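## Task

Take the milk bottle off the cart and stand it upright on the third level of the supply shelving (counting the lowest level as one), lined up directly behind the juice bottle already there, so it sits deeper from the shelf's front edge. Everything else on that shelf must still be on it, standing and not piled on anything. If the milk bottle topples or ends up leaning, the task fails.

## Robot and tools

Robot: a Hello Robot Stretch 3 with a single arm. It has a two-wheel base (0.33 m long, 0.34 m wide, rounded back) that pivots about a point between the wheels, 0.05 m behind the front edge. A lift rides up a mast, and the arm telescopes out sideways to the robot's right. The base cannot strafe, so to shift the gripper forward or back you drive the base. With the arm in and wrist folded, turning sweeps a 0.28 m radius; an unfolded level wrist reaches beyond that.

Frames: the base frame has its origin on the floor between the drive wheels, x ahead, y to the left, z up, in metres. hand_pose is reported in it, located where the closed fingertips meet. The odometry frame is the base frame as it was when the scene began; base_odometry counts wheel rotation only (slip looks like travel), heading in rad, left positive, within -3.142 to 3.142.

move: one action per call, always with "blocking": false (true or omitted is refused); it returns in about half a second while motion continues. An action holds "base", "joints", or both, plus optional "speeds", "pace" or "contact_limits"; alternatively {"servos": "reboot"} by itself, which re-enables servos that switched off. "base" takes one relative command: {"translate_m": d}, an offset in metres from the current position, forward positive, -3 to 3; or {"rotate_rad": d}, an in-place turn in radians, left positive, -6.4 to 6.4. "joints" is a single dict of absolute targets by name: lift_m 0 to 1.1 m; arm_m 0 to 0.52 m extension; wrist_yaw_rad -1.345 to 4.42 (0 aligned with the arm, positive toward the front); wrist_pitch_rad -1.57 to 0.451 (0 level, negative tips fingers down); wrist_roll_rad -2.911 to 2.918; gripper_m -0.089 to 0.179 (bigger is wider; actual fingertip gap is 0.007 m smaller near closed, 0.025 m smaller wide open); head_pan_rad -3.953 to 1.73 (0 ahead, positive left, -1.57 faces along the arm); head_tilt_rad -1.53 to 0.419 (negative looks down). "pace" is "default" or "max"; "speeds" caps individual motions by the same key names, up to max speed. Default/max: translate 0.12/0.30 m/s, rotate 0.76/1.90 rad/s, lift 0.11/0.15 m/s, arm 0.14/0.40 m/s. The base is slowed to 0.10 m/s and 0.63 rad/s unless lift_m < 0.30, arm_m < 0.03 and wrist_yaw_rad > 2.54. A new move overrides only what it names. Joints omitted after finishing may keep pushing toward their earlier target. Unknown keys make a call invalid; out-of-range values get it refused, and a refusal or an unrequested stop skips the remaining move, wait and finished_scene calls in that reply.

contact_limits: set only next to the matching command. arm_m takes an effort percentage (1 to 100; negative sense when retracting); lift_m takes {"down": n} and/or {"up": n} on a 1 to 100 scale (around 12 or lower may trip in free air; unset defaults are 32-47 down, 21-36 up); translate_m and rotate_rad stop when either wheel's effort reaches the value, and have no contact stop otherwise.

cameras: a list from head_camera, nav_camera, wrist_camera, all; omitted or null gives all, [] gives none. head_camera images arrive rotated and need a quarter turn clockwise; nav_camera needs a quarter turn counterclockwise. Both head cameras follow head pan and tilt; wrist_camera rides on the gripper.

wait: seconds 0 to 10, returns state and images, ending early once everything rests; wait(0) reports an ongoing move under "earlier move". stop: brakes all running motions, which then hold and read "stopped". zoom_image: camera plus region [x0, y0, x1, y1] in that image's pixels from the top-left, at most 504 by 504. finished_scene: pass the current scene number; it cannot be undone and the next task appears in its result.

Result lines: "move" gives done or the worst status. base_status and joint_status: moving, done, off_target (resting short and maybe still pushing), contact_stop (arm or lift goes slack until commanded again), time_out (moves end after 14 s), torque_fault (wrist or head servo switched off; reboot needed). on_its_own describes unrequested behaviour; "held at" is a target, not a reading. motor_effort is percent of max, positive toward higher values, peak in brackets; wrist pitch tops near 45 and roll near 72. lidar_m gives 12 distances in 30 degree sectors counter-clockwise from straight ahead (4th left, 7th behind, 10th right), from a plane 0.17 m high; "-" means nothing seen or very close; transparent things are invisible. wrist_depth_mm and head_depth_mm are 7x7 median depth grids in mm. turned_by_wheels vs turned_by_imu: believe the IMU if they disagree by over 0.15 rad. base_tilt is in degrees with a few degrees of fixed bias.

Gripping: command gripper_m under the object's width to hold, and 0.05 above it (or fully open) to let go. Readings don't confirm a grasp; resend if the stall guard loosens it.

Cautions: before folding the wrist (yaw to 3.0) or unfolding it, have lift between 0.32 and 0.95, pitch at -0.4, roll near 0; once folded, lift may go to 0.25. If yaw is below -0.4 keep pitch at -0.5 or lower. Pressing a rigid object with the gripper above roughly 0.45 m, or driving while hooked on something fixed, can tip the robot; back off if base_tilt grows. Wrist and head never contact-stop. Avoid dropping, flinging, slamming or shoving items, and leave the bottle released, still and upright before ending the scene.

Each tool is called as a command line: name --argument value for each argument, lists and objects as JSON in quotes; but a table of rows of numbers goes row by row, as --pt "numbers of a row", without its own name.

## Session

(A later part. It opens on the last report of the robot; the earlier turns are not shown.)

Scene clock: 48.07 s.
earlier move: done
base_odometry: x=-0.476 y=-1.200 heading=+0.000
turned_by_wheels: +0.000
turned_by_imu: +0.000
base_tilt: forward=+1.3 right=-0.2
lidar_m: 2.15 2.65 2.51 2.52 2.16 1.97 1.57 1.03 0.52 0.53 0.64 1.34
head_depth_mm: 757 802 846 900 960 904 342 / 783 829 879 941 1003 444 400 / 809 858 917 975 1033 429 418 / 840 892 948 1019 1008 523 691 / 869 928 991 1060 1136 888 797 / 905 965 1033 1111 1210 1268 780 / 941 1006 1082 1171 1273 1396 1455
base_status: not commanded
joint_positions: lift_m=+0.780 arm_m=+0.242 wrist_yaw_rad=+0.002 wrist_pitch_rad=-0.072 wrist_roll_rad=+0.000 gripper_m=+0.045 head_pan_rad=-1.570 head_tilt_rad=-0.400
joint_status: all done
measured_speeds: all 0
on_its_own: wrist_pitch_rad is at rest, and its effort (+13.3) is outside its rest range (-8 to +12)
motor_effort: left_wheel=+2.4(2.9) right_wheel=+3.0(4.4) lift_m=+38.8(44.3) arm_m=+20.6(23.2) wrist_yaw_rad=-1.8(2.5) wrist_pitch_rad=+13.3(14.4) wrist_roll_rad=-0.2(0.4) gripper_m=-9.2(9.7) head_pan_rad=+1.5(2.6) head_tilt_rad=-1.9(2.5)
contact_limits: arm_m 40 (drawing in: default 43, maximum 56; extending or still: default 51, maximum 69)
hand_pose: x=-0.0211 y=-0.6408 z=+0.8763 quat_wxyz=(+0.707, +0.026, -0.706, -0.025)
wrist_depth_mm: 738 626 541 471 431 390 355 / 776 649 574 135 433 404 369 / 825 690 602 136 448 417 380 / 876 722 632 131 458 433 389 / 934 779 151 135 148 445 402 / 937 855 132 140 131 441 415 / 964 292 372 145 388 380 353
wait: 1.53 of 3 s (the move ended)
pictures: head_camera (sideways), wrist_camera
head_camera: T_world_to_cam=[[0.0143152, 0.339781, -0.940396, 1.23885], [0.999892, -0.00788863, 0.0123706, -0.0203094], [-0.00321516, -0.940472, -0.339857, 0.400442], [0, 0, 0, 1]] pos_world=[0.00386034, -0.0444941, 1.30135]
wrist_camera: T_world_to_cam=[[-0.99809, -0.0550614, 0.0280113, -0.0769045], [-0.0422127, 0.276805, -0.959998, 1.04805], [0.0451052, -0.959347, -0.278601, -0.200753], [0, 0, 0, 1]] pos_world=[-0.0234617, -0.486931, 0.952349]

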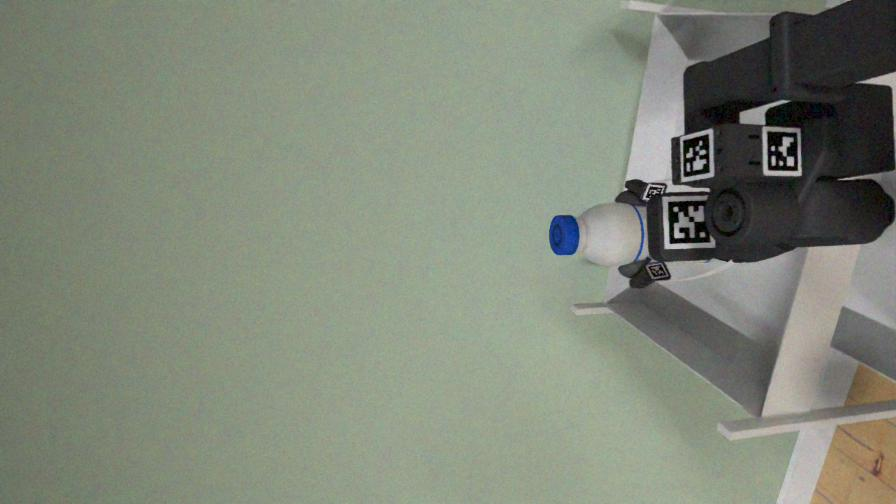

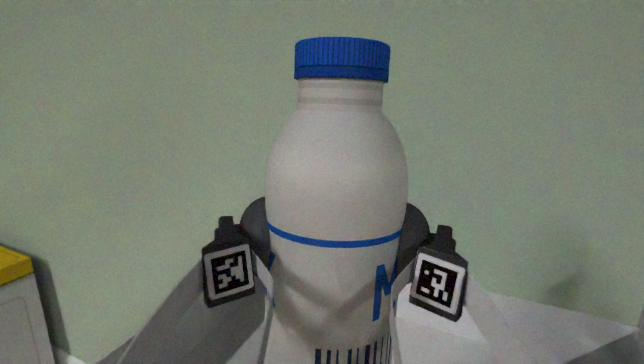

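move --joints '{"arm_m":0,"lift_m":0.85,"wrist_pitch_rad":0.03}' --blocking false --cameras '[]'

wait --seconds 5 --cameras '["wrist_camera"]'

move --base '{"translate_m":0.9}' --joints '{"head_pan_rad":-0.4,"head_tilt_rad":-0.15}' --blocking false --cameras '[]'

wait --seconds 10 --cameras '[]'

wait --seconds 4 --cameras '["head_camera"]'

zoom_image --camera "head_camera" --region '[200, 0, 700, 500]'

Scene clock: 55.83 s.
move: moving
base_odometry: x=-0.476 y=-1.200 heading=+0.000
turned_by_wheels: +0.000
turned_by_imu: -0.002
base_tilt: forward=+1.4 right=-0.1
lidar_m: 2.14 2.64 2.51 2.52 2.17 1.97 1.58 1.03 0.52 0.52 0.64 1.35
head_depth_mm: 759 801 848 901 963 887 326 / 784 830 881 936 1004 412 382 / 809 858 914 977 1027 396 397 / 838 892 947 1019 655 483 690 / 869 926 988 1066 1127 889 798 / 905 961 1031 1118 1201 1273 780 / 940 1005 1085 1172 1271 1404 1468
base_status: not commanded
joint_positions: lift_m=+0.805 arm_m=+0.224 wrist_yaw_rad=+0.002 wrist_pitch_rad=-0.049 wrist_roll_rad=+0.000 gripper_m=+0.045 head_pan_rad=-1.570 head_tilt_rad=-0.400
joint_status: lift_m moving; arm_m moving; wrist_pitch_rad moving
measured_speeds: translate_m=+0.000 rotate_rad=+0.000 lift_m=+0.097 arm_m=-0.068 wrist_yaw_rad=+0.000 wrist_pitch_rad=+0.000 wrist_roll_rad=+0.000 head_pan_rad=+0.000 head_tilt_rad=+0.000
motor_effort: left_wheel=+2.4(2.9) right_wheel=+3.5(4.1) lift_m=+39.5(43.2) arm_m=-25.3(25.8) wrist_yaw_rad=-1.7(2.2) wrist_pitch_rad=+14.5(15.8) wrist_roll_rad=-0.1(0.3) gripper_m=-9.1(9.5) head_pan_rad=+0.6(1.5) head_tilt_rad=-3.9(4.3)
hand_pose: x=-0.0211 y=-0.6241 z=+0.9073 quat_wxyz=(+0.707, +0.018, -0.707, -0.017)
wrist_depth_mm: 760 639 564 492 440 402 369 / 795 674 592 135 456 416 379 / 846 703 619 135 463 429 393 / 893 739 649 131 475 440 399 / 941 797 152 135 148 456 413 / 951 878 132 140 131 458 424 / 990 356 394 145 431 393 378

Scene clock: 58.33 s.
earlier move: off_target
base_odometry: x=-0.476 y=-1.200 heading=+0.000
turned_by_wheels: +0.000
turned_by_imu: -0.001
base_tilt: forward=+1.3 right=+0.0
lidar_m: 2.15 2.65 2.51 2.52 2.16 1.97 1.57 1.03 0.52 0.53 0.64 1.34
head_depth_mm: 759 801 848 900 963 904 720 / 785 827 884 937 1004 906 720 / 814 858 912 981 1037 428 431 / 841 894 950 1018 1077 420 435 / 870 929 988 1063 1134 894 794 / 905 962 1033 1111 1209 1267 785 / 939 1007 1082 1168 1274 1394 1463
base_status: not commanded
joint_positions: lift_m=+0.850 arm_m=+0.000 wrist_yaw_rad=+0.002 wrist_pitch_rad=-0.046 wrist_roll_rad=+0.000 gripper_m=+0.045 head_pan_rad=-1.570 head_tilt_rad=-0.400
joint_status: wrist_pitch_rad off_target (ended at -0.046, target +0.030); the others done
measured_speeds: all 0
on_its_own: wrist_pitch_rad is at rest, and its effort (+14.9) is outside its rest range (-8 to +12)
motor_effort: left_wheel=+2.2(3.2) right_wheel=+3.5(4.4) lift_m=+39.1(43.2) arm_m=-24.2(26.9) wrist_yaw_rad=-2.0(2.3) wrist_pitch_rad=+14.9(15.8) wrist_roll_rad=+0.0(0.3) gripper_m=-9.1(10.7) head_pan_rad=-0.4(1.6) head_tilt_rad=-3.4(4.3)
hand_pose: x=-0.0211 y=-0.3998 z=+0.9527 quat_wxyz=(+0.707, +0.017, -0.707, -0.016)
wrist_depth_mm: - 922 795 702 632 572 528 / - 958 837 136 637 593 542 / - - 894 135 654 609 558 / - - 921 131 675 627 566 / - - 152 135 148 659 589 / - - 132 140 131 590 611 / - - 416 145 493 526 625
wait: 2.50 of 5 s (the move ended)
wrist_camera: T_world_to_cam=[[-0.998094, -0.0543116, 0.0293003, -0.066697], [-0.0421127, 0.252387, -0.966709, 1.05131], [0.0451085, -0.966101, -0.254194, 0.025833], [0, 0, 0, 1]] pos_world=[-0.0234618, -0.244002, 1.02483]

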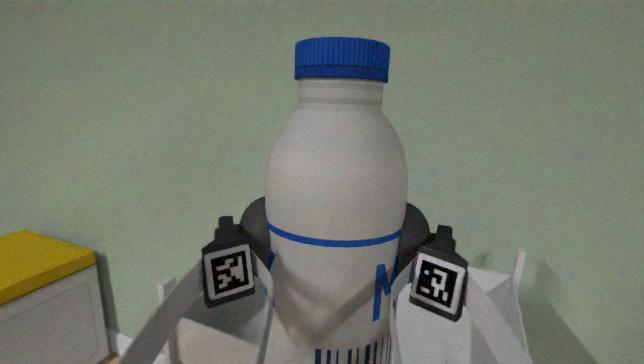

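Scene clock: 58.83 s.
move: moving
base_odometry: x=-0.461 y=-1.200 heading=+0.000
turned_by_wheels: +0.000
turned_by_imu: +0.000
base_tilt: forward=+1.8 right=-0.1
lidar_m: 2.14 2.63 2.50 2.52 2.18 1.98 1.58 1.04 0.52 0.53 0.64 1.35
head_depth_mm: 1159 1179 1200 1215 1237 1255 1277 / 1322 1337 1361 1389 1420 1454 1475 / 1527 1557 1597 1623 1653 1650 1506 / 1817 1864 1903 1942 1998 1798 1428 / 2119 2306 2385 2471 2527 2347 1538 / 2321 2393 2436 2477 2500 2529 1955 / 2213 2266 2309 2323 2376 2379 1978
base_status: translate_m moving
joint_positions: lift_m=+0.850 arm_m=+0.000 wrist_yaw_rad=+0.001 wrist_pitch_rad=-0.046 wrist_roll_rad=+0.000 gripper_m=+0.045 head_pan_rad=-0.734 head_tilt_rad=-0.154
joint_status: head_pan_rad moving; head_tilt_rad moving
measured_speeds: translate_m=+0.058 rotate_rad=+0.000 lift_m=+0.000 arm_m=+0.000 wrist_yaw_rad=+0.000 wrist_pitch_rad=+0.000 wrist_roll_rad=+0.000 head_pan_rad=+2.590 head_tilt_rad=+0.024
motor_effort: left_wheel=+7.6(7.6) right_wheel=+7.4(8.8) lift_m=+39.2(39.3) arm_m=-24.4(25.3) wrist_yaw_rad=-0.9(2.0) wrist_pitch_rad=+14.7(14.9) wrist_roll_rad=-0.1(0.3) gripper_m=-9.2(9.7) head_pan_rad=+2.1(10.1) head_tilt_rad=+6.8(7.6)
hand_pose: x=-0.0213 y=-0.3998 z=+0.9527 quat_wxyz=(+0.707, +0.017, -0.707, -0.016)
wrist_depth_mm: - 907 820 701 633 579 534 / - 967 845 135 646 595 546 / - - 884 136 661 612 558 / - - 927 132 669 635 578 / - - 152 135 148 655 593 / - - 132 140 132 594 608 / - 460 453 146 501 508 624

Scene clock: 68.47 s.
earlier move: done
base_odometry: x=+0.424 y=-1.201 heading=+0.000
turned_by_wheels: +0.000
turned_by_imu: -0.002
base_tilt: forward=+1.2 right=-0.1
lidar_m: 1.24 1.69 2.50 2.32 2.76 2.81 2.15 0.93 1.08 0.95 1.07 1.62
head_depth_mm: 1526 1553 1570 1592 1625 1668 1690 / 1513 1550 1574 1598 1616 1651 1688 / 1510 1541 1556 1584 1611 1649 1670 / 1501 1524 1559 1580 1613 1637 1673 / 1501 1520 1551 1576 1599 1624 1656 / 1486 1508 1548 1559 1596 1628 1655 / 1482 1512 1526 1567 1581 1614 1651
base_status: done
joint_positions: lift_m=+0.850 arm_m=+0.000 wrist_yaw_rad=+0.001 wrist_pitch_rad=-0.046 wrist_roll_rad=+0.000 gripper_m=+0.045 head_pan_rad=-0.400 head_tilt_rad=-0.150
joint_status: all done
measured_speeds: all 0
on_its_own: wrist_pitch_rad is at rest, and its effort (+14.6) is outside its rest range (-8 to +12)
motor_effort: left_wheel=+0.3(7.6) right_wheel=+5.9(12.8) lift_m=+38.4(39.3) arm_m=-22.6(25.7) wrist_yaw_rad=-1.2(2.0) wrist_pitch_rad=+14.6(15.2) wrist_roll_rad=+0.1(0.6) gripper_m=-8.3(10.4) head_pan_rad=-2.7(10.1) head_tilt_rad=+6.9(8.2)
hand_pose: x=-0.0213 y=-0.3998 z=+0.9527 quat_wxyz=(+0.707, +0.017, -0.707, -0.016)
wrist_depth_mm: - - - - 901 835 770 / - - - 135 927 860 776 / - - - 136 953 893 823 / - - - 131 979 913 827 / - - 151 135 148 946 847 / - - 132 140 131 937 867 / - - 961 145 - 986 918
wait: 9.63 of 10 s (the move ended)

Scene clock: 72.47 s.
base_odometry: x=+0.424 y=-1.201 heading=+0.000
turned_by_wheels: +0.000
turned_by_imu: -0.001
base_tilt: forward=+1.2 right=-0.1
lidar_m: 1.25 1.70 2.51 2.32 2.77 2.81 2.16 0.94 1.08 0.95 1.07 1.62
head_depth_mm: 1518 1542 1569 1594 1627 1657 1702 / 1511 1532 1569 1595 1630 1663 1686 / 1505 1533 1556 1594 1609 1646 1672 / 1497 1531 1547 1580 1605 1639 1663 / 1493 1524 1537 1571 1601 1630 1663 / 1488 1506 1529 1568 1596 1628 1660 / 1487 1506 1534 1555 1585 1611 1639
base_status: done
joint_positions: lift_m=+0.850 arm_m=+0.000 wrist_yaw_rad=+0.001 wrist_pitch_rad=-0.046 wrist_roll_rad=+0.000 gripper_m=+0.045 head_pan_rad=-0.400 head_tilt_rad=-0.150
joint_status: all done
measured_speeds: all 0
on_its_own: wrist_pitch_rad is at rest, and its effort (+14.6) is outside its rest range (-8 to +12)
motor_effort: left_wheel=+0.8(7.6) right_wheel=+6.0(12.8) lift_m=+38.5(39.3) arm_m=-21.9(25.7) wrist_yaw_rad=-0.6(2.0) wrist_pitch_rad=+14.6(15.2) wrist_roll_rad=+0.4(0.6) gripper_m=-8.6(10.4) head_pan_rad=-2.8(10.1) head_tilt_rad=+5.9(8.2)
hand_pose: x=-0.0213 y=-0.3998 z=+0.9527 quat_wxyz=(+0.707, +0.017, -0.707, -0.016)
wrist_depth_mm: - - - - 918 833 778 / - - - 136 937 853 789 / - - - 135 954 880 808 / - - - 131 972 916 833 / - - 151 135 148 937 861 / - - 132 140 131 955 881 / - - 951 145 - 977 909
wait: 4.00 s; at rest by 0.27 s
pictures: head_camera (sideways)
head_camera: T_world_to_cam=[[-0.0835242, 0.0512335, -0.995188, 1.31111], [0.394515, 0.91878, 0.014189, -0.018988], [0.915085, -0.391432, -0.0969528, 0.0786647], [0, 0, 0, 1]] pos_world=[0.0450152, -0.0189349, 1.31269]

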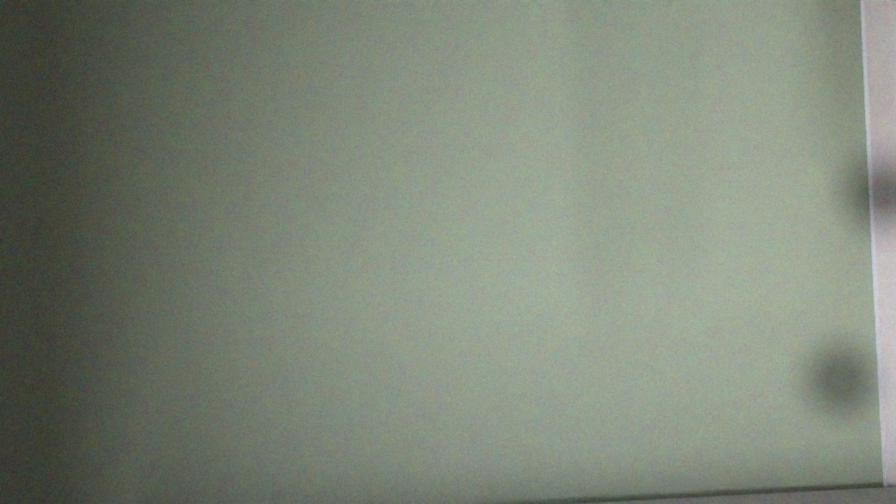

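Scaled by 1.008 (camera's finer frame: 1280x720).

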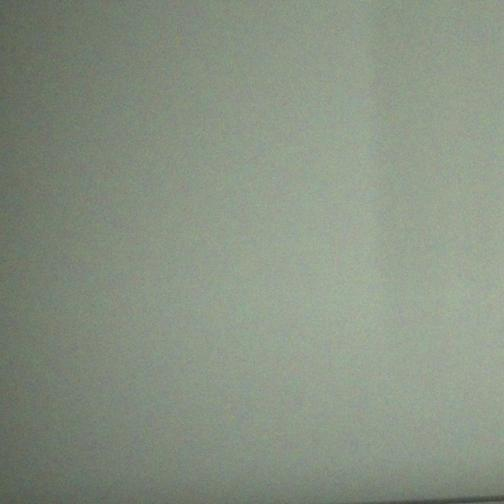

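move --joints '{"head_pan_rad":0.3,"head_tilt_rad":-0.2}' --blocking false --cameras '[]'

wait --seconds 3 --cameras '["head_camera","nav_camera"]'

zoom_image --camera "head_camera" --region '[280, 0, 680, 400]'

Scene clock: 73.83 s.
move: moving
base_odometry: x=+0.424 y=-1.201 heading=+0.000
turned_by_wheels: +0.000
turned_by_imu: +0.000
base_tilt: forward=+1.2 right=-0.2
lidar_m: 1.24 1.70 2.50 2.31 2.76 2.81 2.15 0.94 1.08 0.95 1.07 1.61
head_depth_mm: 1463 1494 1520 1555 1591 1640 1658 / 1504 1389 1442 1481 1526 1572 1624 / 1145 1177 1204 1233 1262 1317 1393 / 1345 1719 1707 1574 1899 1537 1706 / 1541 1861 1908 1918 2013 1706 1763 / 1927 1837 1874 1668 1938 1910 1749 / 2112 1672 1691 1756 1800 1866 1805
base_status: not commanded
joint_positions: lift_m=+0.850 arm_m=+0.000 wrist_yaw_rad=+0.001 wrist_pitch_rad=-0.046 wrist_roll_rad=+0.000 gripper_m=+0.045 head_pan_rad=+0.248 head_tilt_rad=-0.190
joint_status: head_pan_rad moving; head_tilt_rad moving
measured_speeds: translate_m=+0.000 rotate_rad=+0.000 lift_m=+0.000 arm_m=+0.000 wrist_yaw_rad=+0.000 wrist_pitch_rad=+0.000 wrist_roll_rad=+0.000 head_pan_rad=+1.175 head_tilt_rad=-0.024
motor_effort: left_wheel=+0.4(0.9) right_wheel=+6.6(6.6) lift_m=+38.2(38.4) arm_m=-20.7(22.0) wrist_yaw_rad=-0.6(1.5) wrist_pitch_rad=+14.4(15.0) wrist_roll_rad=+0.2(0.3) gripper_m=-8.6(9.3) head_pan_rad=+6.2(6.3) head_tilt_rad=-4.3(5.1)
hand_pose: x=-0.0213 y=-0.3998 z=+0.9527 quat_wxyz=(+0.707, +0.017, -0.707, -0.016)
wrist_depth_mm: - - - - 917 836 770 / - - - 135 937 875 806 / - - - 136 963 901 815 / - - - 131 994 900 829 / - - 151 135 148 947 852 / - - 132 140 131 934 882 / - - 953 145 - 980 915

Scene clock: 74.30 s.
earlier move: done
base_odometry: x=+0.424 y=-1.201 heading=+0.000
turned_by_wheels: +0.000
turned_by_imu: +0.000
base_tilt: forward=+1.4 right=-0.1
lidar_m: 1.24 1.70 2.50 2.32 2.76 2.81 2.16 0.93 1.08 0.95 1.07 1.62
head_depth_mm: 1270 1299 1340 1395 1442 1500 1564 / 1120 1153 1189 1239 1257 1311 1373 / 1370 1716 1748 1565 1866 1572 1695 / 1576 1889 1915 1692 2036 1676 1746 / 1974 1853 1885 1691 1974 1966 1780 / 2209 1711 1761 1817 1872 1926 1850 / 2413 2575 2676 2755 2819 2522 1852
base_status: not commanded
joint_positions: lift_m=+0.850 arm_m=+0.000 wrist_yaw_rad=+0.001 wrist_pitch_rad=-0.046 wrist_roll_rad=+0.000 gripper_m=+0.045 head_pan_rad=+0.314 head_tilt_rad=-0.195
joint_status: all done
measured_speeds: all 0
on_its_own: wrist_pitch_rad is at rest, and its effort (+14.6) is outside its rest range (-8 to +12)
motor_effort: left_wheel=+0.5(0.9) right_wheel=+6.0(6.6) lift_m=+38.4(38.5) arm_m=-21.1(22.0) wrist_yaw_rad=-0.6(1.5) wrist_pitch_rad=+14.6(15.0) wrist_roll_rad=-0.2(0.3) gripper_m=-7.5(9.8) head_pan_rad=+1.8(6.5) head_tilt_rad=-2.7(5.1)
hand_pose: x=-0.0213 y=-0.3998 z=+0.9527 quat_wxyz=(+0.707, +0.017, -0.707, -0.016)
wrist_depth_mm: - - - - 924 839 774 / - - - 135 938 870 786 / - - - 136 965 895 813 / - - - 131 979 912 843 / - - 151 135 148 945 854 / - - 132 140 131 961 864 / - - 944 145 - 980 907
wait: 0.47 of 3 s (the move ended)
pictures: head_camera (sideways), nav_camera (sideways)
head_camera: T_world_to_cam=[[-0.1394, -0.0298987, -0.989785, 1.30438], [-0.303285, 0.952798, 0.0139327, -0.0143637], [0.942648, 0.302129, -0.141888, 0.136988], [0, 0, 0, 1]] pos_world=[0.0483421, 0.0112969, 1.31069]
nav_camera: T_world_to_cam=[[0.128851, 0.0904142, 0.987534, -1.24355], [0.35298, -0.934795, 0.0395298, -0.00456678], [0.926716, 0.343486, -0.152364, 0.153778], [0, 0, 0, 1]] pos_world=[0.0193356, 0.0553447, 1.25166]

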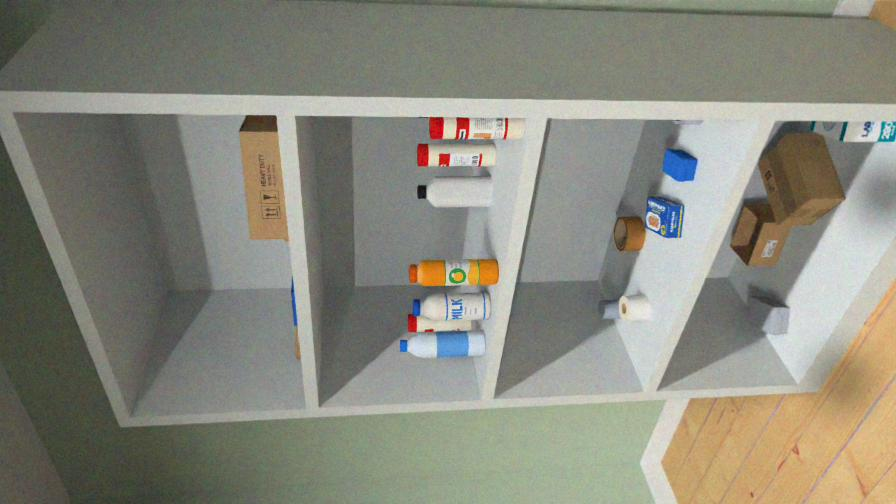

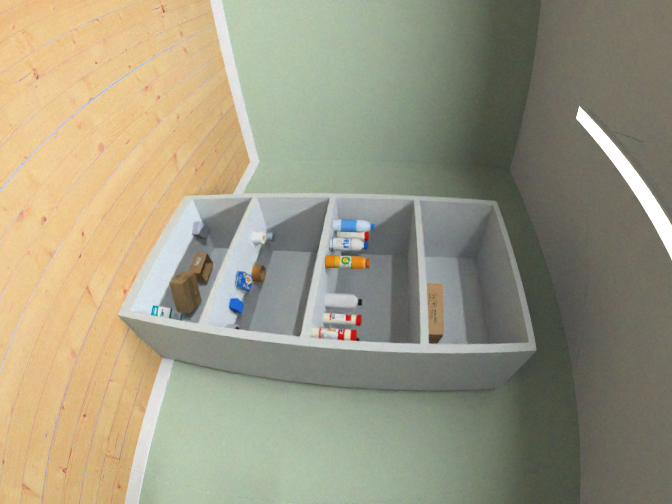

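Scaled by 1.260 (camera's finer frame: 1280x720).

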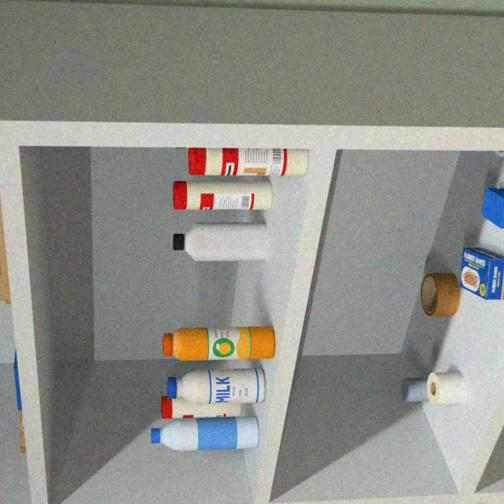

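move --base '{"rotate_rad":0.591}' --joints '{"lift_m":1.0}' --blocking false --cameras '[]'

wait --seconds 6 --cameras '[]'

move --base '{"translate_m":1.095}' --joints '{"head_pan_rad":-1.57,"head_tilt_rad":-0.25}' --blocking false --cameras '[]'

wait --seconds 10 --cameras '[]'

wait --seconds 5 --cameras '["head_camera"]'

move --base '{"rotate_rad":0.666}' --blocking false --cameras '[]'

wait --seconds 6

zoom_image --camera "head_camera" --region '[380, 0, 880, 500]'

Scene clock: 82.13 s.
move: moving
base_odometry: x=+0.424 y=-1.201 heading=+0.096
turned_by_wheels: +0.096
turned_by_imu: +0.096
base_tilt: forward=+1.4 right=-0.4
lidar_m: 1.24 1.82 2.50 2.32 2.92 2.81 1.91 0.94 1.26 0.95 1.16 1.62
head_depth_mm: 1092 1128 1165 1203 1218 1267 1313 / 1309 1661 1683 1529 1812 1474 1683 / 1501 1811 1883 1870 1968 1641 1715 / 1920 1903 1979 1627 2029 2036 1723 / 2175 1743 1767 1803 1865 1968 1840 / 2432 2530 2624 2787 2894 2537 1848 / 2508 2617 2647 2682 2766 2513 1863
base_status: rotate_rad moving
joint_positions: lift_m=+0.875 arm_m=+0.000 wrist_yaw_rad=+0.000 wrist_pitch_rad=-0.046 wrist_roll_rad=+0.000 gripper_m=+0.045 head_pan_rad=+0.300 head_tilt_rad=-0.200
joint_status: lift_m moving
measured_speeds: translate_m=+0.000 rotate_rad=+0.370 lift_m=+0.097 arm_m=+0.000 wrist_yaw_rad=+0.000 wrist_pitch_rad=+0.000 wrist_roll_rad=+0.000 head_pan_rad=+0.000 head_tilt_rad=+0.000
motor_effort: left_wheel=-11.5(11.9) right_wheel=+11.2(12.7) lift_m=+40.6(43.1) arm_m=-20.0(20.3) wrist_yaw_rad=+0.2(1.0) wrist_pitch_rad=+14.4(14.9) wrist_roll_rad=+0.0(0.3) gripper_m=-8.0(9.3) head_pan_rad=-3.1(3.9) head_tilt_rad=-2.4(3.0)
hand_pose: x=-0.0215 y=-0.3998 z=+0.9780 quat_wxyz=(+0.707, +0.017, -0.707, -0.017)
wrist_depth_mm: - - - - 932 846 768 / - - - 135 937 874 787 / - - - 136 963 891 796 / - - - 131 - 913 817 / - - 152 136 148 946 845 / - - 132 140 131 940 863 / - - - 145 - 976 899

Scene clock: 83.83 s.
earlier move: done
base_odometry: x=+0.424 y=-1.201 heading=+0.591
turned_by_wheels: +0.495
turned_by_imu: +0.501
base_tilt: forward=+1.3 right=-0.2
lidar_m: 1.82 2.50 2.32 2.86 2.81 1.97 0.93 1.24 0.95 1.13 1.62 1.24
head_depth_mm: 2376 2513 2547 2591 2643 2343 1798 / 2586 2669 2756 2793 2897 2472 1824 / 2494 2569 2638 2680 2798 2495 1817 / 2410 2456 2558 2617 2688 2471 1829 / 2341 2410 2484 2529 2578 2488 1840 / 2268 2327 2363 2439 2502 2502 1845 / 2214 2244 2286 2360 2410 2438 1856
base_status: done
joint_positions: lift_m=+1.000 arm_m=+0.000 wrist_yaw_rad=+0.000 wrist_pitch_rad=-0.046 wrist_roll_rad=+0.000 gripper_m=+0.045 head_pan_rad=+0.300 head_tilt_rad=-0.200
joint_status: all done
measured_speeds: all 0
on_its_own: wrist_pitch_rad is at rest, and its effort (+14.4) is outside its rest range (-8 to +12)
motor_effort: left_wheel=-6.3(12.3) right_wheel=+8.3(12.7) lift_m=+39.1(44.1) arm_m=-20.5(21.4) wrist_yaw_rad=-0.7(1.0) wrist_pitch_rad=+14.4(15.1) wrist_roll_rad=-0.1(0.3) gripper_m=-8.7(9.5) head_pan_rad=-2.5(4.9) head_tilt_rad=-2.1(3.0)
hand_pose: x=-0.0215 y=-0.3998 z=+1.1027 quat_wxyz=(+0.707, +0.017, -0.707, -0.017)
wrist_depth_mm: - - - - - - 886 / - - - 135 - - 898 / - - - 136 - - 897 / - - - 131 - - 918 / - - 152 135 148 - 892 / - - 132 140 131 - 934 / - - - 145 957 - 966
wait: 1.70 of 6 s (the move ended)

Scene clock: 84.33 s.
move: moving
base_odometry: x=+0.437 y=-1.192 heading=+0.590
turned_by_wheels: +0.000
turned_by_imu: +0.000
base_tilt: forward=+1.5 right=-0.3
lidar_m: 1.81 2.49 2.30 2.84 2.82 1.98 0.95 1.27 0.96 1.15 1.61 1.23
head_depth_mm: 1409 1453 1499 1548 1610 1657 1668 / 1450 1495 1541 1597 1659 1735 1709 / 1153 1194 1248 1292 1353 1409 1463 / 1399 1369 1719 1300 1831 1548 1571 / 1496 1719 1847 1674 1927 1812 1627 / 1486 1860 1949 1558 1971 1998 1676 / 1596 1723 1736 1704 1800 1880 1740
base_status: translate_m moving
joint_positions: lift_m=+1.000 arm_m=+0.000 wrist_yaw_rad=+0.000 wrist_pitch_rad=-0.046 wrist_roll_rad=+0.000 gripper_m=+0.045 head_pan_rad=-0.571 head_tilt_rad=-0.251
joint_status: head_pan_rad moving; head_tilt_rad moving
measured_speeds: translate_m=+0.058 rotate_rad=+0.000 lift_m=+0.000 arm_m=+0.000 wrist_yaw_rad=+0.000 wrist_pitch_rad=+0.000 wrist_roll_rad=+0.000 head_pan_rad=-3.094 head_tilt_rad=+0.000
motor_effort: left_wheel=+4.4(5.3) right_wheel=+10.5(11.1) lift_m=+39.0(39.3) arm_m=-20.7(21.6) wrist_yaw_rad=-0.1(1.0) wrist_pitch_rad=+14.4(15.0) wrist_roll_rad=+0.2(0.3) gripper_m=-7.7(9.4) head_pan_rad=-7.2(7.2) head_tilt_rad=-2.0(3.9)
hand_pose: x=-0.0215 y=-0.3998 z=+1.1028 quat_wxyz=(+0.707, +0.017, -0.707, -0.017)
wrist_depth_mm: - - - - - - 883 / - - - 136 - - 896 / - - - 136 - - 922 / - - - 131 - - 934 / - - 152 135 148 - 954 / - - 132 140 131 - 946 / - - - 145 - - 958

Scene clock: 94.33 s.
earlier move: moving
base_odometry: x=+1.262 y=-0.639 heading=+0.590
turned_by_wheels: +0.000
turned_by_imu: -0.003
base_tilt: forward=+1.5 right=-0.2
lidar_m: 0.81 1.67 1.70 1.90 3.40 3.23 1.95 1.69 1.62 0.60 0.70 0.78
head_depth_mm: 1436 1494 1575 1640 1727 1784 - / 1322 1367 1435 1489 1556 1655 - / 1218 1263 1313 1357 377 - - / 1130 1168 1209 1252 368 367 - / 1050 1090 1125 1160 1203 616 643 / 505 522 552 579 583 595 733 / 619 555 722 774 696 576 959
base_status: translate_m moving
joint_positions: lift_m=+1.000 arm_m=+0.000 wrist_yaw_rad=+0.000 wrist_pitch_rad=-0.046 wrist_roll_rad=+0.000 gripper_m=+0.045 head_pan_rad=-1.570 head_tilt_rad=-0.251
joint_status: all done
measured_speeds: translate_m=+0.100 rotate_rad=+0.000 lift_m=+0.000 arm_m=+0.000 wrist_yaw_rad=+0.000 wrist_pitch_rad=+0.000 wrist_roll_rad=+0.000 head_pan_rad=+0.000 head_tilt_rad=+0.000
motor_effort: left_wheel=+2.9(6.2) right_wheel=+10.1(12.8) lift_m=+37.2(39.3) arm_m=-23.5(24.5) wrist_yaw_rad=-0.5(1.2) wrist_pitch_rad=+14.0(15.1) wrist_roll_rad=+0.0(0.4) gripper_m=-8.4(10.2) head_pan_rad=+4.3(7.5) head_tilt_rad=+5.0(5.7)
hand_pose: x=-0.0215 y=-0.3998 z=+1.1028 quat_wxyz=(+0.707, +0.017, -0.707, -0.017)
wrist_depth_mm: 606 654 - - - - - / 615 662 - 136 - - - / 503 503 - 136 - - - / 521 522 163 131 - - - / 421 402 152 135 148 - - / 319 337 132 140 131 - - / 698 793 - 145 - - -
wait: 10.00 s; no rest

Scene clock: 95.90 s.
earlier move: done
base_odometry: x=+1.334 y=-0.591 heading=+0.591
turned_by_wheels: +0.000
turned_by_imu: -0.001
base_tilt: forward=+1.3 right=-0.2
lidar_m: 0.73 1.60 1.62 1.89 3.44 3.33 2.04 1.76 1.54 0.59 0.67 0.79
head_depth_mm: 1367 1431 1481 1559 1636 1692 - / 1249 1304 1353 1414 1475 1571 - / 1154 1198 1238 1296 378 - - / 508 525 546 567 368 367 - / 548 543 603 607 572 579 760 / 648 560 745 793 787 561 952 / 801 554 887 916 734 563 971
base_status: done
joint_positions: lift_m=+1.000 arm_m=+0.000 wrist_yaw_rad=+0.000 wrist_pitch_rad=-0.046 wrist_roll_rad=+0.000 gripper_m=+0.045 head_pan_rad=-1.570 head_tilt_rad=-0.251
joint_status: all done
measured_speeds: all 0
on_its_own: wrist_pitch_rad is at rest, and its effort (+15.0) is outside its rest range (-8 to +12)
motor_effort: left_wheel=+3.2(6.2) right_wheel=+4.5(12.8) lift_m=+36.8(39.3) arm_m=-23.5(24.5) wrist_yaw_rad=-0.4(1.2) wrist_pitch_rad=+15.0(15.1) wrist_roll_rad=+0.2(0.4) gripper_m=-8.5(10.2) head_pan_rad=+3.9(7.5) head_tilt_rad=+6.2(6.8)
hand_pose: x=-0.0215 y=-0.3998 z=+1.1028 quat_wxyz=(+0.707, +0.017, -0.707, -0.017)
wrist_depth_mm: 564 622 659 144 - - - / 565 638 668 136 - - - / 418 502 671 136 - - - / 445 516 554 131 - - - / 427 435 152 135 148 - - / 317 319 133 140 131 - - / 276 739 769 145 - - -
wait: 1.57 of 5 s (the move ended)
pictures: head_camera (sideways)
head_camera: T_world_to_cam=[[0.0145807, 0.196662, -0.980363, 1.29113], [0.999888, -0.00621808, 0.0136237, -0.0219575], [-0.00341671, -0.980452, -0.196731, 0.214164], [0, 0, 0, 1]] pos_world=[0.0038612, -0.0440756, 1.30821]

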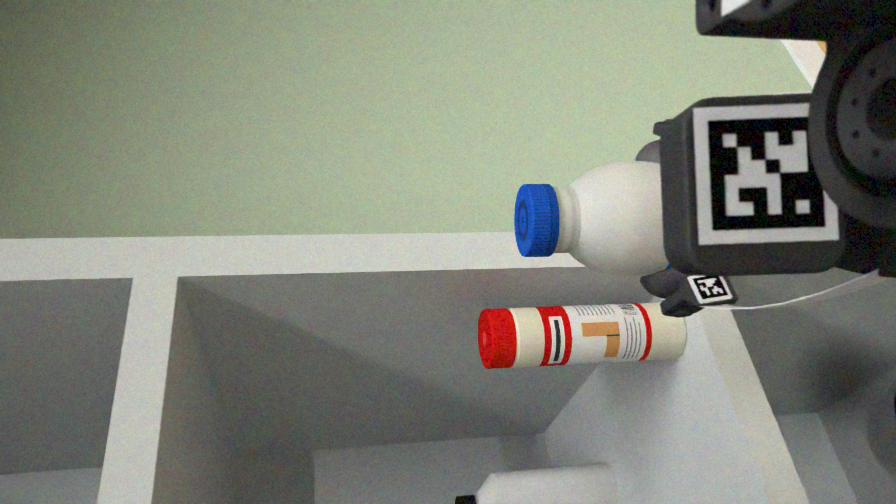

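Scene clock: 96.40 s.
move: moving
base_odometry: x=+1.334 y=-0.591 heading=+0.686
turned_by_wheels: +0.095
turned_by_imu: +0.096
base_tilt: forward=+1.3 right=-0.7
lidar_m: 0.74 1.60 1.66 1.89 3.48 3.04 2.03 1.76 1.39 0.59 0.68 0.72
head_depth_mm: 1240 1297 1349 1408 1471 1522 - / 1160 1204 1247 1302 1358 1450 - / 514 532 551 572 379 - - / 537 526 582 595 368 367 - / 635 563 718 758 733 559 904 / 800 556 904 930 786 562 989 / 563 551 872 884 739 563 962
base_status: rotate_rad moving
joint_positions: lift_m=+1.000 arm_m=+0.000 wrist_yaw_rad=+0.000 wrist_pitch_rad=-0.046 wrist_roll_rad=+0.000 gripper_m=+0.045 head_pan_rad=-1.570 head_tilt_rad=-0.250
joint_status: not commanded
measured_speeds: translate_m=+0.000 rotate_rad=+0.370 lift_m=+0.000 arm_m=+0.000 wrist_yaw_rad=+0.000 wrist_pitch_rad=+0.000 wrist_roll_rad=+0.000 head_pan_rad=+0.000 head_tilt_rad=+0.000
motor_effort: left_wheel=-11.0(11.6) right_wheel=+12.4(12.4) lift_m=+36.8(37.0) arm_m=-23.7(24.6) wrist_yaw_rad=-0.2(0.7) wrist_pitch_rad=+14.5(14.9) wrist_roll_rad=+0.1(0.4) gripper_m=-8.3(9.4) head_pan_rad=+4.2(4.9) head_tilt_rad=+5.9(6.2)
hand_pose: x=-0.0215 y=-0.3998 z=+1.1028 quat_wxyz=(+0.707, +0.017, -0.707, -0.017)
wrist_depth_mm: 564 616 655 - - - - / 577 632 681 135 - - - / 414 460 712 135 - - - / 417 519 525 131 - - - / 399 429 153 135 148 - - / 315 319 132 140 131 - - / 271 310 795 145 - - -

Scene clock: 98.07 s.
earlier move: done
base_odometry: x=+1.334 y=-0.591 heading=+1.256
turned_by_wheels: +0.570
turned_by_imu: +0.578
base_tilt: forward=+1.3 right=-0.2
lidar_m: 1.60 1.69 1.95 3.45 2.90 2.04 1.76 1.32 0.59 0.68 0.73 1.50
head_depth_mm: 545 588 874 892 723 580 - / 538 580 881 905 701 580 - / 531 573 888 913 380 - - / 527 566 897 929 368 367 - / 833 562 902 928 526 533 1022 / 841 555 907 943 786 562 1027 / 849 550 919 947 553 559 1027
base_status: done
joint_positions: lift_m=+1.000 arm_m=+0.000 wrist_yaw_rad=+0.000 wrist_pitch_rad=-0.046 wrist_roll_rad=+0.000 gripper_m=+0.045 head_pan_rad=-1.570 head_tilt_rad=-0.250
joint_status: not commanded
measured_speeds: all 0
on_its_own: wrist_pitch_rad is at rest, and its effort (+14.4) is outside its rest range (-8 to +12)
motor_effort: left_wheel=-7.8(12.5) right_wheel=+7.8(13.0) lift_m=+36.5(37.0) arm_m=-24.1(25.9) wrist_yaw_rad=+0.0(1.0) wrist_pitch_rad=+14.4(15.3) wrist_roll_rad=-0.1(0.4) gripper_m=-8.8(9.4) head_pan_rad=+2.8(5.6) head_tilt_rad=+6.2(6.7)
hand_pose: x=-0.0214 y=-0.3998 z=+1.1028 quat_wxyz=(+0.707, +0.017, -0.707, -0.017)
wrist_depth_mm: 536 707 687 645 624 611 584 / 522 718 682 135 643 632 - / 374 339 302 136 444 626 - / 379 347 306 131 457 499 - / 374 362 151 135 148 476 451 / 334 330 132 140 131 344 352 / 552 110 312 145 282 277 276
wait: 1.67 of 6 s (the move ended)
pictures: head_camera (sideways), nav_camera (sideways), wrist_camera
head_camera: T_world_to_cam=[[0.0145633, 0.195875, -0.980521, 1.2913], [0.999888, -0.0061054, 0.0136313, -0.0219622], [-0.00331644, -0.98061, -0.195943, 0.213124], [0, 0, 0, 1]] pos_world=[0.00386098, -0.0440768, 1.30821]
nav_camera: T_world_to_cam=[[0.0464081, -0.204318, 0.977804, -1.23028], [-0.998081, -0.0496664, 0.0369924, 0.00698287], [0.0410057, -0.977644, -0.206231, 0.229374], [0, 0, 0, 1]] pos_world=[0.0546588, -0.026775, 1.25002]
wrist_camera: T_world_to_cam=[[-0.998173, -0.0528555, 0.0292792, -0.0709123], [-0.0417236, 0.252438, -0.966713, 1.19633], [0.0437049, -0.966168, -0.254182, 0.0639118], [0, 0, 0, 1]] pos_world=[-0.0236608, -0.243999, 1.17483]

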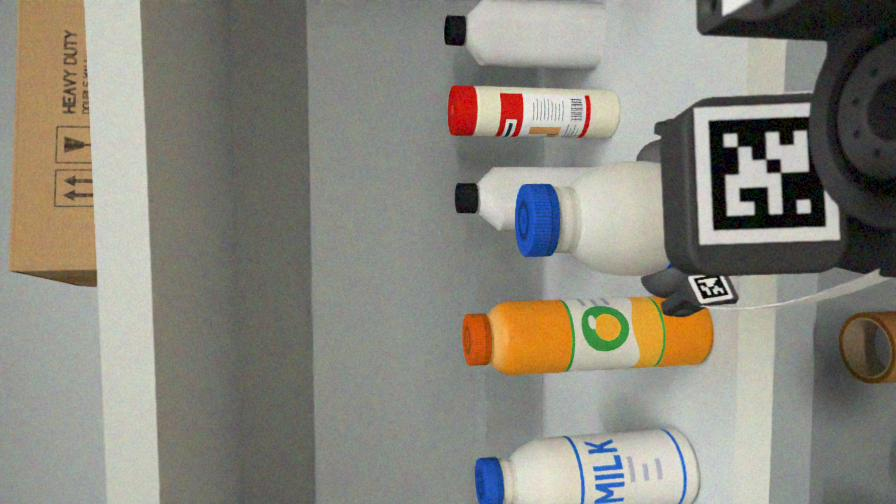

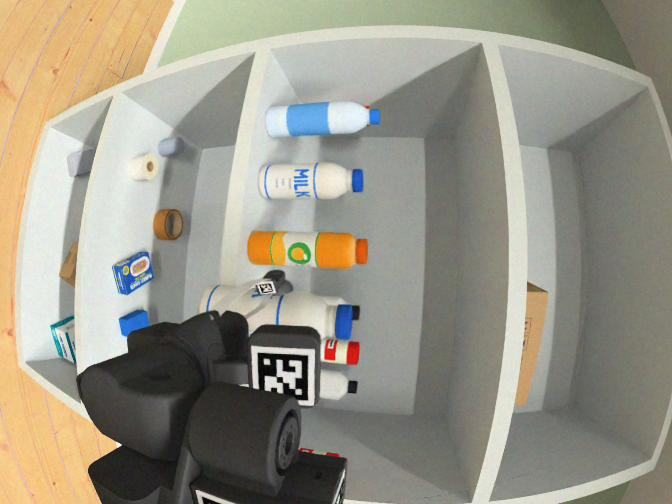

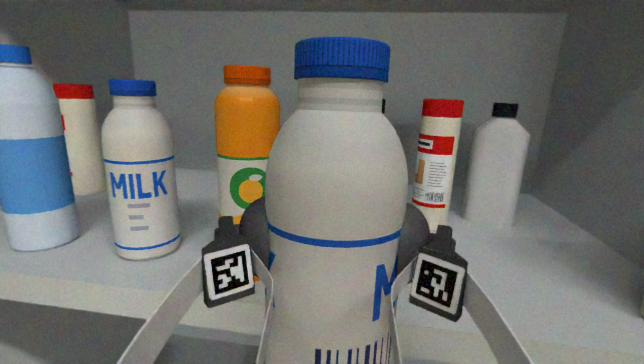

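Scaled by 1.008 (camera's finer frame: 1280x720).

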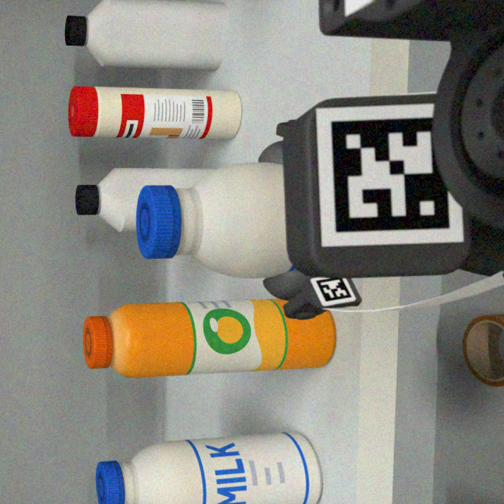

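move --base '{"translate_m":-0.014}' --joints '{"lift_m":1.02}' --blocking false --cameras '[]'

wait --seconds 4 --cameras '[]'

move --joints '{"arm_m":0.16,"head_tilt_rad":-0.45}' --contact_limits '{"arm_m":38}' --blocking false --cameras '[]'

wait --seconds 4

Scene clock: 99.57 s.
move: moving
base_odometry: x=+1.330 y=-0.602 heading=+1.256
turned_by_wheels: +0.000
turned_by_imu: -0.001
base_tilt: forward=+1.1 right=-0.6
lidar_m: 1.61 1.70 1.97 3.44 2.89 2.03 1.75 1.33 0.58 0.68 0.73 1.50
head_depth_mm: 547 588 873 895 728 580 - / 541 581 880 907 701 580 - / 532 573 889 915 362 - - / 527 567 892 923 363 - - / 832 561 899 929 530 532 1024 / 841 555 910 941 735 543 1027 / 848 551 915 951 557 560 1028
base_status: translate_m moving
joint_positions: lift_m=+1.018 arm_m=+0.000 wrist_yaw_rad=+0.000 wrist_pitch_rad=-0.046 wrist_roll_rad=+0.000 gripper_m=+0.045 head_pan_rad=-1.570 head_tilt_rad=-0.250
joint_status: lift_m moving
measured_speeds: translate_m=-0.023 rotate_rad=+0.000 lift_m=+0.029 arm_m=+0.000 wrist_yaw_rad=+0.000 wrist_pitch_rad=+0.000 wrist_roll_rad=+0.000 head_pan_rad=+0.000 head_tilt_rad=+0.000
motor_effort: left_wheel=-6.4(10.9) right_wheel=-1.2(6.0) lift_m=+37.8(41.3) arm_m=-24.4(25.3) wrist_yaw_rad=-0.9(0.9) wrist_pitch_rad=+14.7(14.9) wrist_roll_rad=-0.3(0.4) gripper_m=-9.4(9.4) head_pan_rad=+3.5(4.9) head_tilt_rad=+6.1(6.4)
hand_pose: x=-0.0215 y=-0.3998 z=+1.1210 quat_wxyz=(+0.707, +0.017, -0.707, -0.017)
wrist_depth_mm: 552 700 683 648 625 607 - / 533 718 696 135 652 631 - / 528 346 301 136 447 634 - / 393 351 308 131 458 497 - / 395 361 152 135 148 499 488 / 345 361 133 140 132 359 381 / 549 320 311 145 287 295 299

Scene clock: 100.03 s.
earlier move: done
base_odometry: x=+1.329 y=-0.604 heading=+1.256
turned_by_wheels: +0.000
turned_by_imu: +0.000
base_tilt: forward=+1.5 right=-0.1
lidar_m: 1.61 1.70 1.97 3.43 2.88 2.03 1.75 1.33 0.58 0.68 0.74 1.50
head_depth_mm: 547 587 871 895 728 580 - / 541 578 876 900 703 - - / 533 573 883 914 363 - - / 527 567 893 923 362 - - / 828 562 902 931 531 517 1022 / 841 556 909 940 739 540 1024 / 847 550 918 951 561 560 1028
base_status: done
joint_positions: lift_m=+1.020 arm_m=+0.000 wrist_yaw_rad=+0.000 wrist_pitch_rad=-0.046 wrist_roll_rad=+0.000 gripper_m=+0.045 head_pan_rad=-1.570 head_tilt_rad=-0.250
joint_status: all done
measured_speeds: all 0
on_its_own: wrist_pitch_rad is at rest, and its effort (+14.9) is outside its rest range (-8 to +12)
motor_effort: left_wheel=-6.7(10.9) right_wheel=-0.9(6.0) lift_m=+37.3(41.3) arm_m=-24.1(25.3) wrist_yaw_rad=-0.3(0.9) wrist_pitch_rad=+14.9(15.0) wrist_roll_rad=+0.3(0.4) gripper_m=-9.0(9.4) head_pan_rad=+5.6(5.7) head_tilt_rad=+6.1(7.1)
hand_pose: x=-0.0215 y=-0.3998 z=+1.1228 quat_wxyz=(+0.707, +0.017, -0.707, -0.017)
wrist_depth_mm: 555 704 679 645 628 605 - / 534 732 704 135 640 623 - / 535 353 301 136 451 641 - / 382 349 309 131 455 497 - / 390 364 152 135 148 496 501 / 349 363 132 140 131 377 389 / 552 322 315 145 284 299 303
wait: 0.47 of 4 s (the move ended)

Scene clock: 100.53 s.
move: moving
base_odometry: x=+1.329 y=-0.604 heading=+1.256
turned_by_wheels: +0.000
turned_by_imu: +0.000
base_tilt: forward=+1.4 right=-0.1
lidar_m: 1.61 1.71 1.97 3.44 2.88 2.02 1.75 1.32 0.58 0.68 0.74 1.50
head_depth_mm: 757 828 866 737 - - - / 746 834 873 716 - - - / 734 846 888 381 - - - / 726 846 888 378 - 1006 816 / 721 855 905 540 560 1018 837 / 710 862 914 729 572 1016 843 / 700 868 926 572 587 1052 824
base_status: not commanded
joint_positions: lift_m=+1.020 arm_m=+0.018 wrist_yaw_rad=+0.000 wrist_pitch_rad=-0.046 wrist_roll_rad=+0.000 gripper_m=+0.045 head_pan_rad=-1.570 head_tilt_rad=-0.444
joint_status: arm_m moving; head_tilt_rad moving
measured_speeds: translate_m=+0.000 rotate_rad=+0.000 lift_m=+0.000 arm_m=+0.068 wrist_yaw_rad=+0.000 wrist_pitch_rad=+0.000 wrist_roll_rad=+0.000 head_pan_rad=+0.000 head_tilt_rad=-0.024
motor_effort: left_wheel=-6.4(6.7) right_wheel=-1.0(1.6) lift_m=+35.6(37.5) arm_m=+25.9(26.7) wrist_yaw_rad=-0.6(0.6) wrist_pitch_rad=+14.2(15.5) wrist_roll_rad=-0.3(0.3) gripper_m=-8.7(9.0) head_pan_rad=+2.9(4.4) head_tilt_rad=-7.5(7.5)
contact_limits: arm_m 38 (drawing in: default 43, maximum 56; extending or still: default 51, maximum 69)
hand_pose: x=-0.0215 y=-0.4175 z=+1.1228 quat_wxyz=(+0.707, +0.017, -0.707, -0.017)
wrist_depth_mm: 548 688 665 631 620 595 573 / 535 708 687 136 627 613 - / 515 352 285 136 430 627 - / 365 339 290 131 444 481 - / 381 346 151 135 148 484 498 / 348 352 132 140 132 366 389 / 325 300 298 145 284 298 304

Scene clock: 102.47 s.
earlier move: done
base_odometry: x=+1.329 y=-0.604 heading=+1.256
turned_by_wheels: +0.000
turned_by_imu: -0.001
base_tilt: forward=+1.4 right=-0.2
lidar_m: 1.61 1.71 1.97 3.46 2.89 2.03 1.75 1.33 0.58 0.68 0.73 1.50
head_depth_mm: 778 828 872 733 1031 1031 830 / 780 832 875 - 539 1033 830 / 773 841 884 - 284 1030 831 / 763 848 881 403 551 1031 811 / 754 857 905 544 562 1022 836 / 742 860 915 721 581 1021 838 / 735 868 923 574 586 1047 823
base_status: not commanded
joint_positions: lift_m=+1.020 arm_m=+0.160 wrist_yaw_rad=+0.000 wrist_pitch_rad=-0.046 wrist_roll_rad=+0.000 gripper_m=+0.045 head_pan_rad=-1.570 head_tilt_rad=-0.450
joint_status: all done
measured_speeds: all 0
on_its_own: wrist_pitch_rad is at rest, and its effort (+14.9) is outside its rest range (-8 to +12)
motor_effort: left_wheel=-6.4(6.7) right_wheel=-1.3(1.7) lift_m=+28.6(37.5) arm_m=+24.4(26.9) wrist_yaw_rad=-0.4(1.1) wrist_pitch_rad=+14.9(15.5) wrist_roll_rad=+0.0(0.3) gripper_m=-8.3(9.6) head_pan_rad=+3.7(5.1) head_tilt_rad=-4.4(7.5)
contact_limits: arm_m 38 (drawing in: default 43, maximum 56; extending or still: default 51, maximum 69)
hand_pose: x=-0.0215 y=-0.5598 z=+1.1228 quat_wxyz=(+0.707, +0.017, -0.707, -0.017)
wrist_depth_mm: 552 552 529 503 491 468 452 / 522 566 546 135 500 489 467 / 505 148 573 135 512 494 484 / 147 146 587 131 304 327 321 / 160 152 153 135 148 344 331 / 223 155 132 140 131 347 369 / 235 160 196 146 282 299 305
wait: 1.93 of 4 s (the move ended)
pictures: head_camera (sideways), nav_camera (sideways), wrist_camera
head_camera: T_world_to_cam=[[0.0143564, 0.386488, -0.922183, 1.21511], [0.999891, -0.00860704, 0.0119589, -0.0197782], [-0.0033153, -0.922254, -0.386569, 0.461207], [0, 0, 0, 1]] pos_world=[0.0038606, -0.0444447, 1.29908]
nav_camera: T_world_to_cam=[[0.0465513, -0.394126, 0.917877, -1.15203], [-0.998078, -0.0559788, 0.0265821, 0.0205532], [0.040905, -0.91735, -0.395975, 0.476308], [0, 0, 0, 1]] pos_world=[0.0546591, -0.0159553, 1.24549]
wrist_camera: T_world_to_cam=[[-0.998182, -0.0526629, 0.0293311, -0.0799389], [-0.0417251, 0.252446, -0.966711, 1.25606], [0.0435052, -0.966177, -0.254185, -0.0855964], [0, 0, 0, 1]] pos_world=[-0.0236606, -0.403998, 1.19483]

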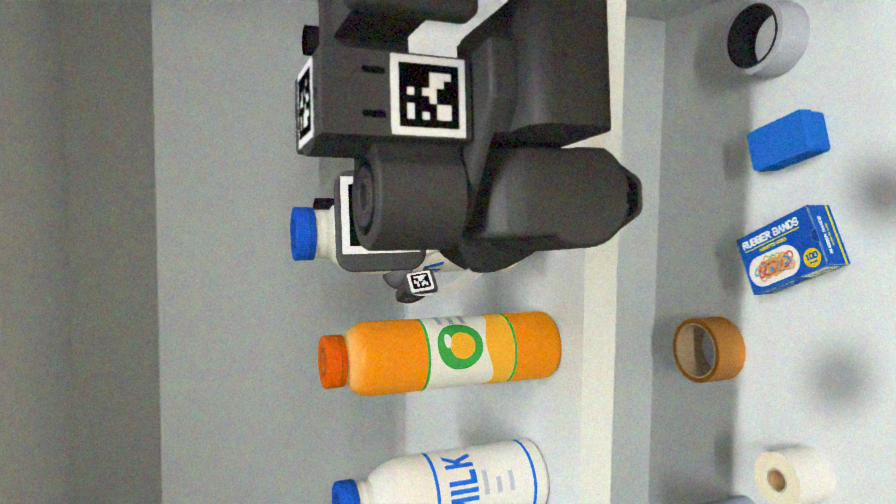

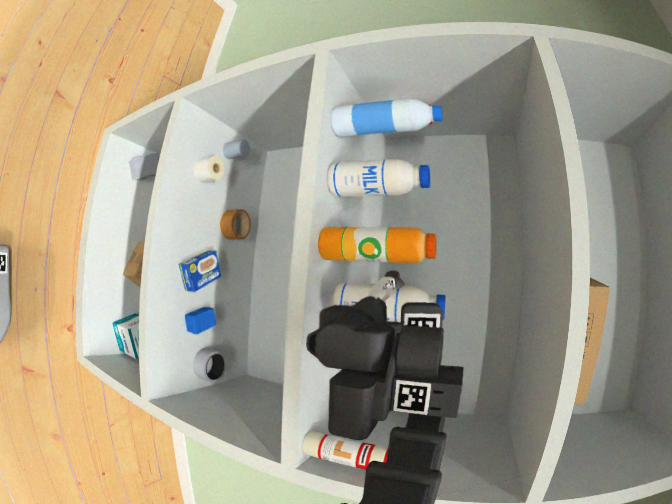

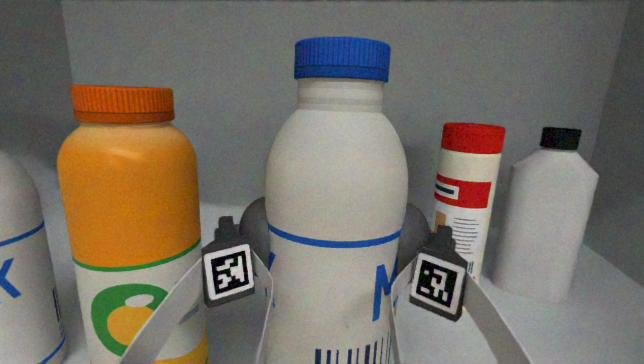

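move --joints '{"lift_m":0.93}' --speeds '{"lift_m":0.03}' --contact_limits '{"lift_m":{"down":14}}' --blocking false --cameras '[]'

wait --seconds 5 --cameras '["wrist_camera","head_camera"]'

Scene clock: 103.37 s.
move: moving
base_odometry: x=+1.329 y=-0.604 heading=+1.256
turned_by_wheels: +0.000
turned_by_imu: +0.000
base_tilt: forward=+1.3 right=-0.2
lidar_m: 1.61 1.71 1.96 3.46 2.88 2.03 1.75 1.33 0.58 0.68 0.74 1.50
head_depth_mm: 776 829 870 661 - 1027 826 / 781 836 878 - - 1031 829 / 776 843 887 - 285 998 834 / 763 848 883 392 548 1036 813 / 756 852 904 544 561 1031 838 / 745 860 914 719 581 1027 836 / 736 869 925 574 588 1045 825
base_status: not commanded
joint_positions: lift_m=+1.007 arm_m=+0.160 wrist_yaw_rad=+0.000 wrist_pitch_rad=-0.046 wrist_roll_rad=+0.000 gripper_m=+0.045 head_pan_rad=-1.570 head_tilt_rad=-0.450
joint_status: lift_m moving
measured_speeds: translate_m=+0.000 rotate_rad=+0.000 lift_m=-0.030 arm_m=+0.000 wrist_yaw_rad=+0.000 wrist_pitch_rad=+0.000 wrist_roll_rad=+0.000 head_pan_rad=+0.000 head_tilt_rad=+0.000
motor_effort: left_wheel=-6.7(6.7) right_wheel=-1.1(1.8) lift_m=+17.9(26.2) arm_m=+23.8(25.2) wrist_yaw_rad=-0.5(0.9) wrist_pitch_rad=+14.4(14.8) wrist_roll_rad=+0.1(0.4) gripper_m=-8.9(9.4) head_pan_rad=+3.7(4.2) head_tilt_rad=-3.8(4.6)
contact_limits: arm_m 38 (drawing in: default 43, maximum 56; extending or still: default 51, maximum 69); lift_m down 14 (down: maximum 72; up: maximum 65)
hand_pose: x=-0.0215 y=-0.5598 z=+1.1101 quat_wxyz=(+0.707, +0.016, -0.707, -0.017)
wrist_depth_mm: 553 547 526 505 485 469 453 / 507 153 547 136 497 489 468 / 143 144 572 136 508 334 468 / 147 147 573 131 305 325 318 / 160 152 153 135 148 344 336 / 224 155 132 140 131 343 350 / 236 160 197 145 266 280 287

Scene clock: 106.30 s.
earlier move: done
base_odometry: x=+1.329 y=-0.604 heading=+1.256
turned_by_wheels: +0.000
turned_by_imu: -0.001
base_tilt: forward=+1.4 right=-0.2
lidar_m: 1.61 1.70 1.97 3.44 2.88 2.02 1.75 1.33 0.58 0.68 0.74 1.50
head_depth_mm: 776 831 868 732 310 291 828 / 783 837 874 706 281 285 810 / 769 841 893 547 290 306 833 / 761 851 897 523 373 891 815 / 753 859 906 550 563 1031 835 / 744 861 914 718 582 1022 840 / 734 868 924 576 588 1047 822
base_status: not commanded
joint_positions: lift_m=+0.930 arm_m=+0.160 wrist_yaw_rad=+0.000 wrist_pitch_rad=+0.096 wrist_roll_rad=+0.000 gripper_m=+0.045 head_pan_rad=-1.570 head_tilt_rad=-0.450
joint_status: all done
measured_speeds: all 0
on_its_own: wrist_pitch_rad is at rest, and its effort (-11.4) is outside its rest range (-8 to +12)
motor_effort: left_wheel=-6.3(6.8) right_wheel=-0.8(2.2) lift_m=+10.6(26.2) arm_m=+23.7(25.2) wrist_yaw_rad=-0.5(1.3) wrist_pitch_rad=-11.4(14.9) wrist_roll_rad=-0.1(0.4) gripper_m=-9.4(9.7) head_pan_rad=+4.1(5.0) head_tilt_rad=-4.4(5.1)
contact_limits: arm_m 38 (drawing in: default 43, maximum 56; extending or still: default 51, maximum 69); lift_m down 14 (down: maximum 72; up: maximum 65)
hand_pose: x=-0.0215 y=-0.5623 z=+1.0694 quat_wxyz=(+0.707, -0.034, -0.706, +0.034)
wrist_depth_mm: 152 145 553 140 506 493 483 / 145 143 558 140 516 496 487 / - 145 575 132 301 327 321 / 148 147 581 133 303 326 318 / 150 151 153 135 148 334 323 / 223 150 132 138 131 307 326 / 206 151 204 141 224 237 246
wait: 2.93 of 5 s (the move ended)
pictures: head_camera (sideways), wrist_camera
head_camera: T_world_to_cam=[[0.0143552, 0.386863, -0.922025, 1.21492], [0.999891, -0.00861164, 0.0119543, -0.0197725], [-0.00331547, -0.922097, -0.386945, 0.461702], [0, 0, 0, 1]] pos_world=[0.0038606, -0.0444443, 1.29908]
wrist_camera: T_world_to_cam=[[-0.998177, -0.0480512, 0.0365088, -0.0835739], [-0.0417204, 0.112353, -0.992792, 1.15427], [0.043603, -0.992506, -0.114153, -0.266138], [0, 0, 0, 1]] pos_world=[-0.0236607, -0.397845, 1.11862]

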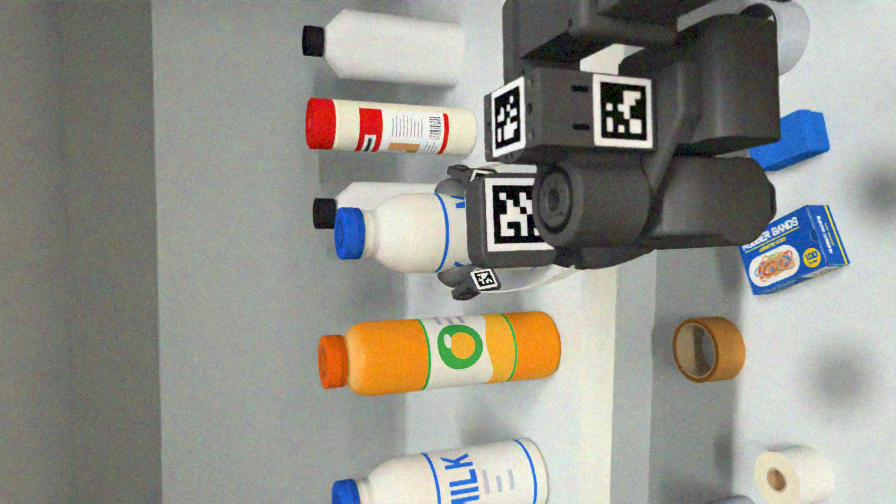

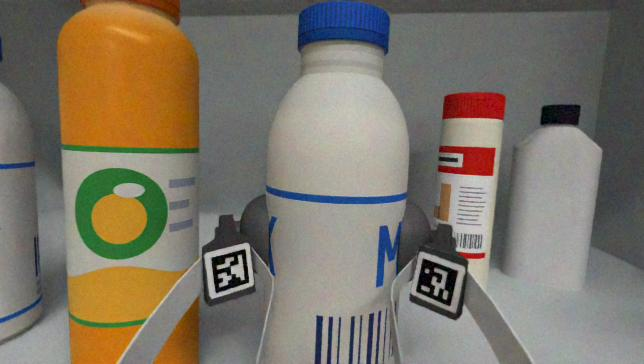

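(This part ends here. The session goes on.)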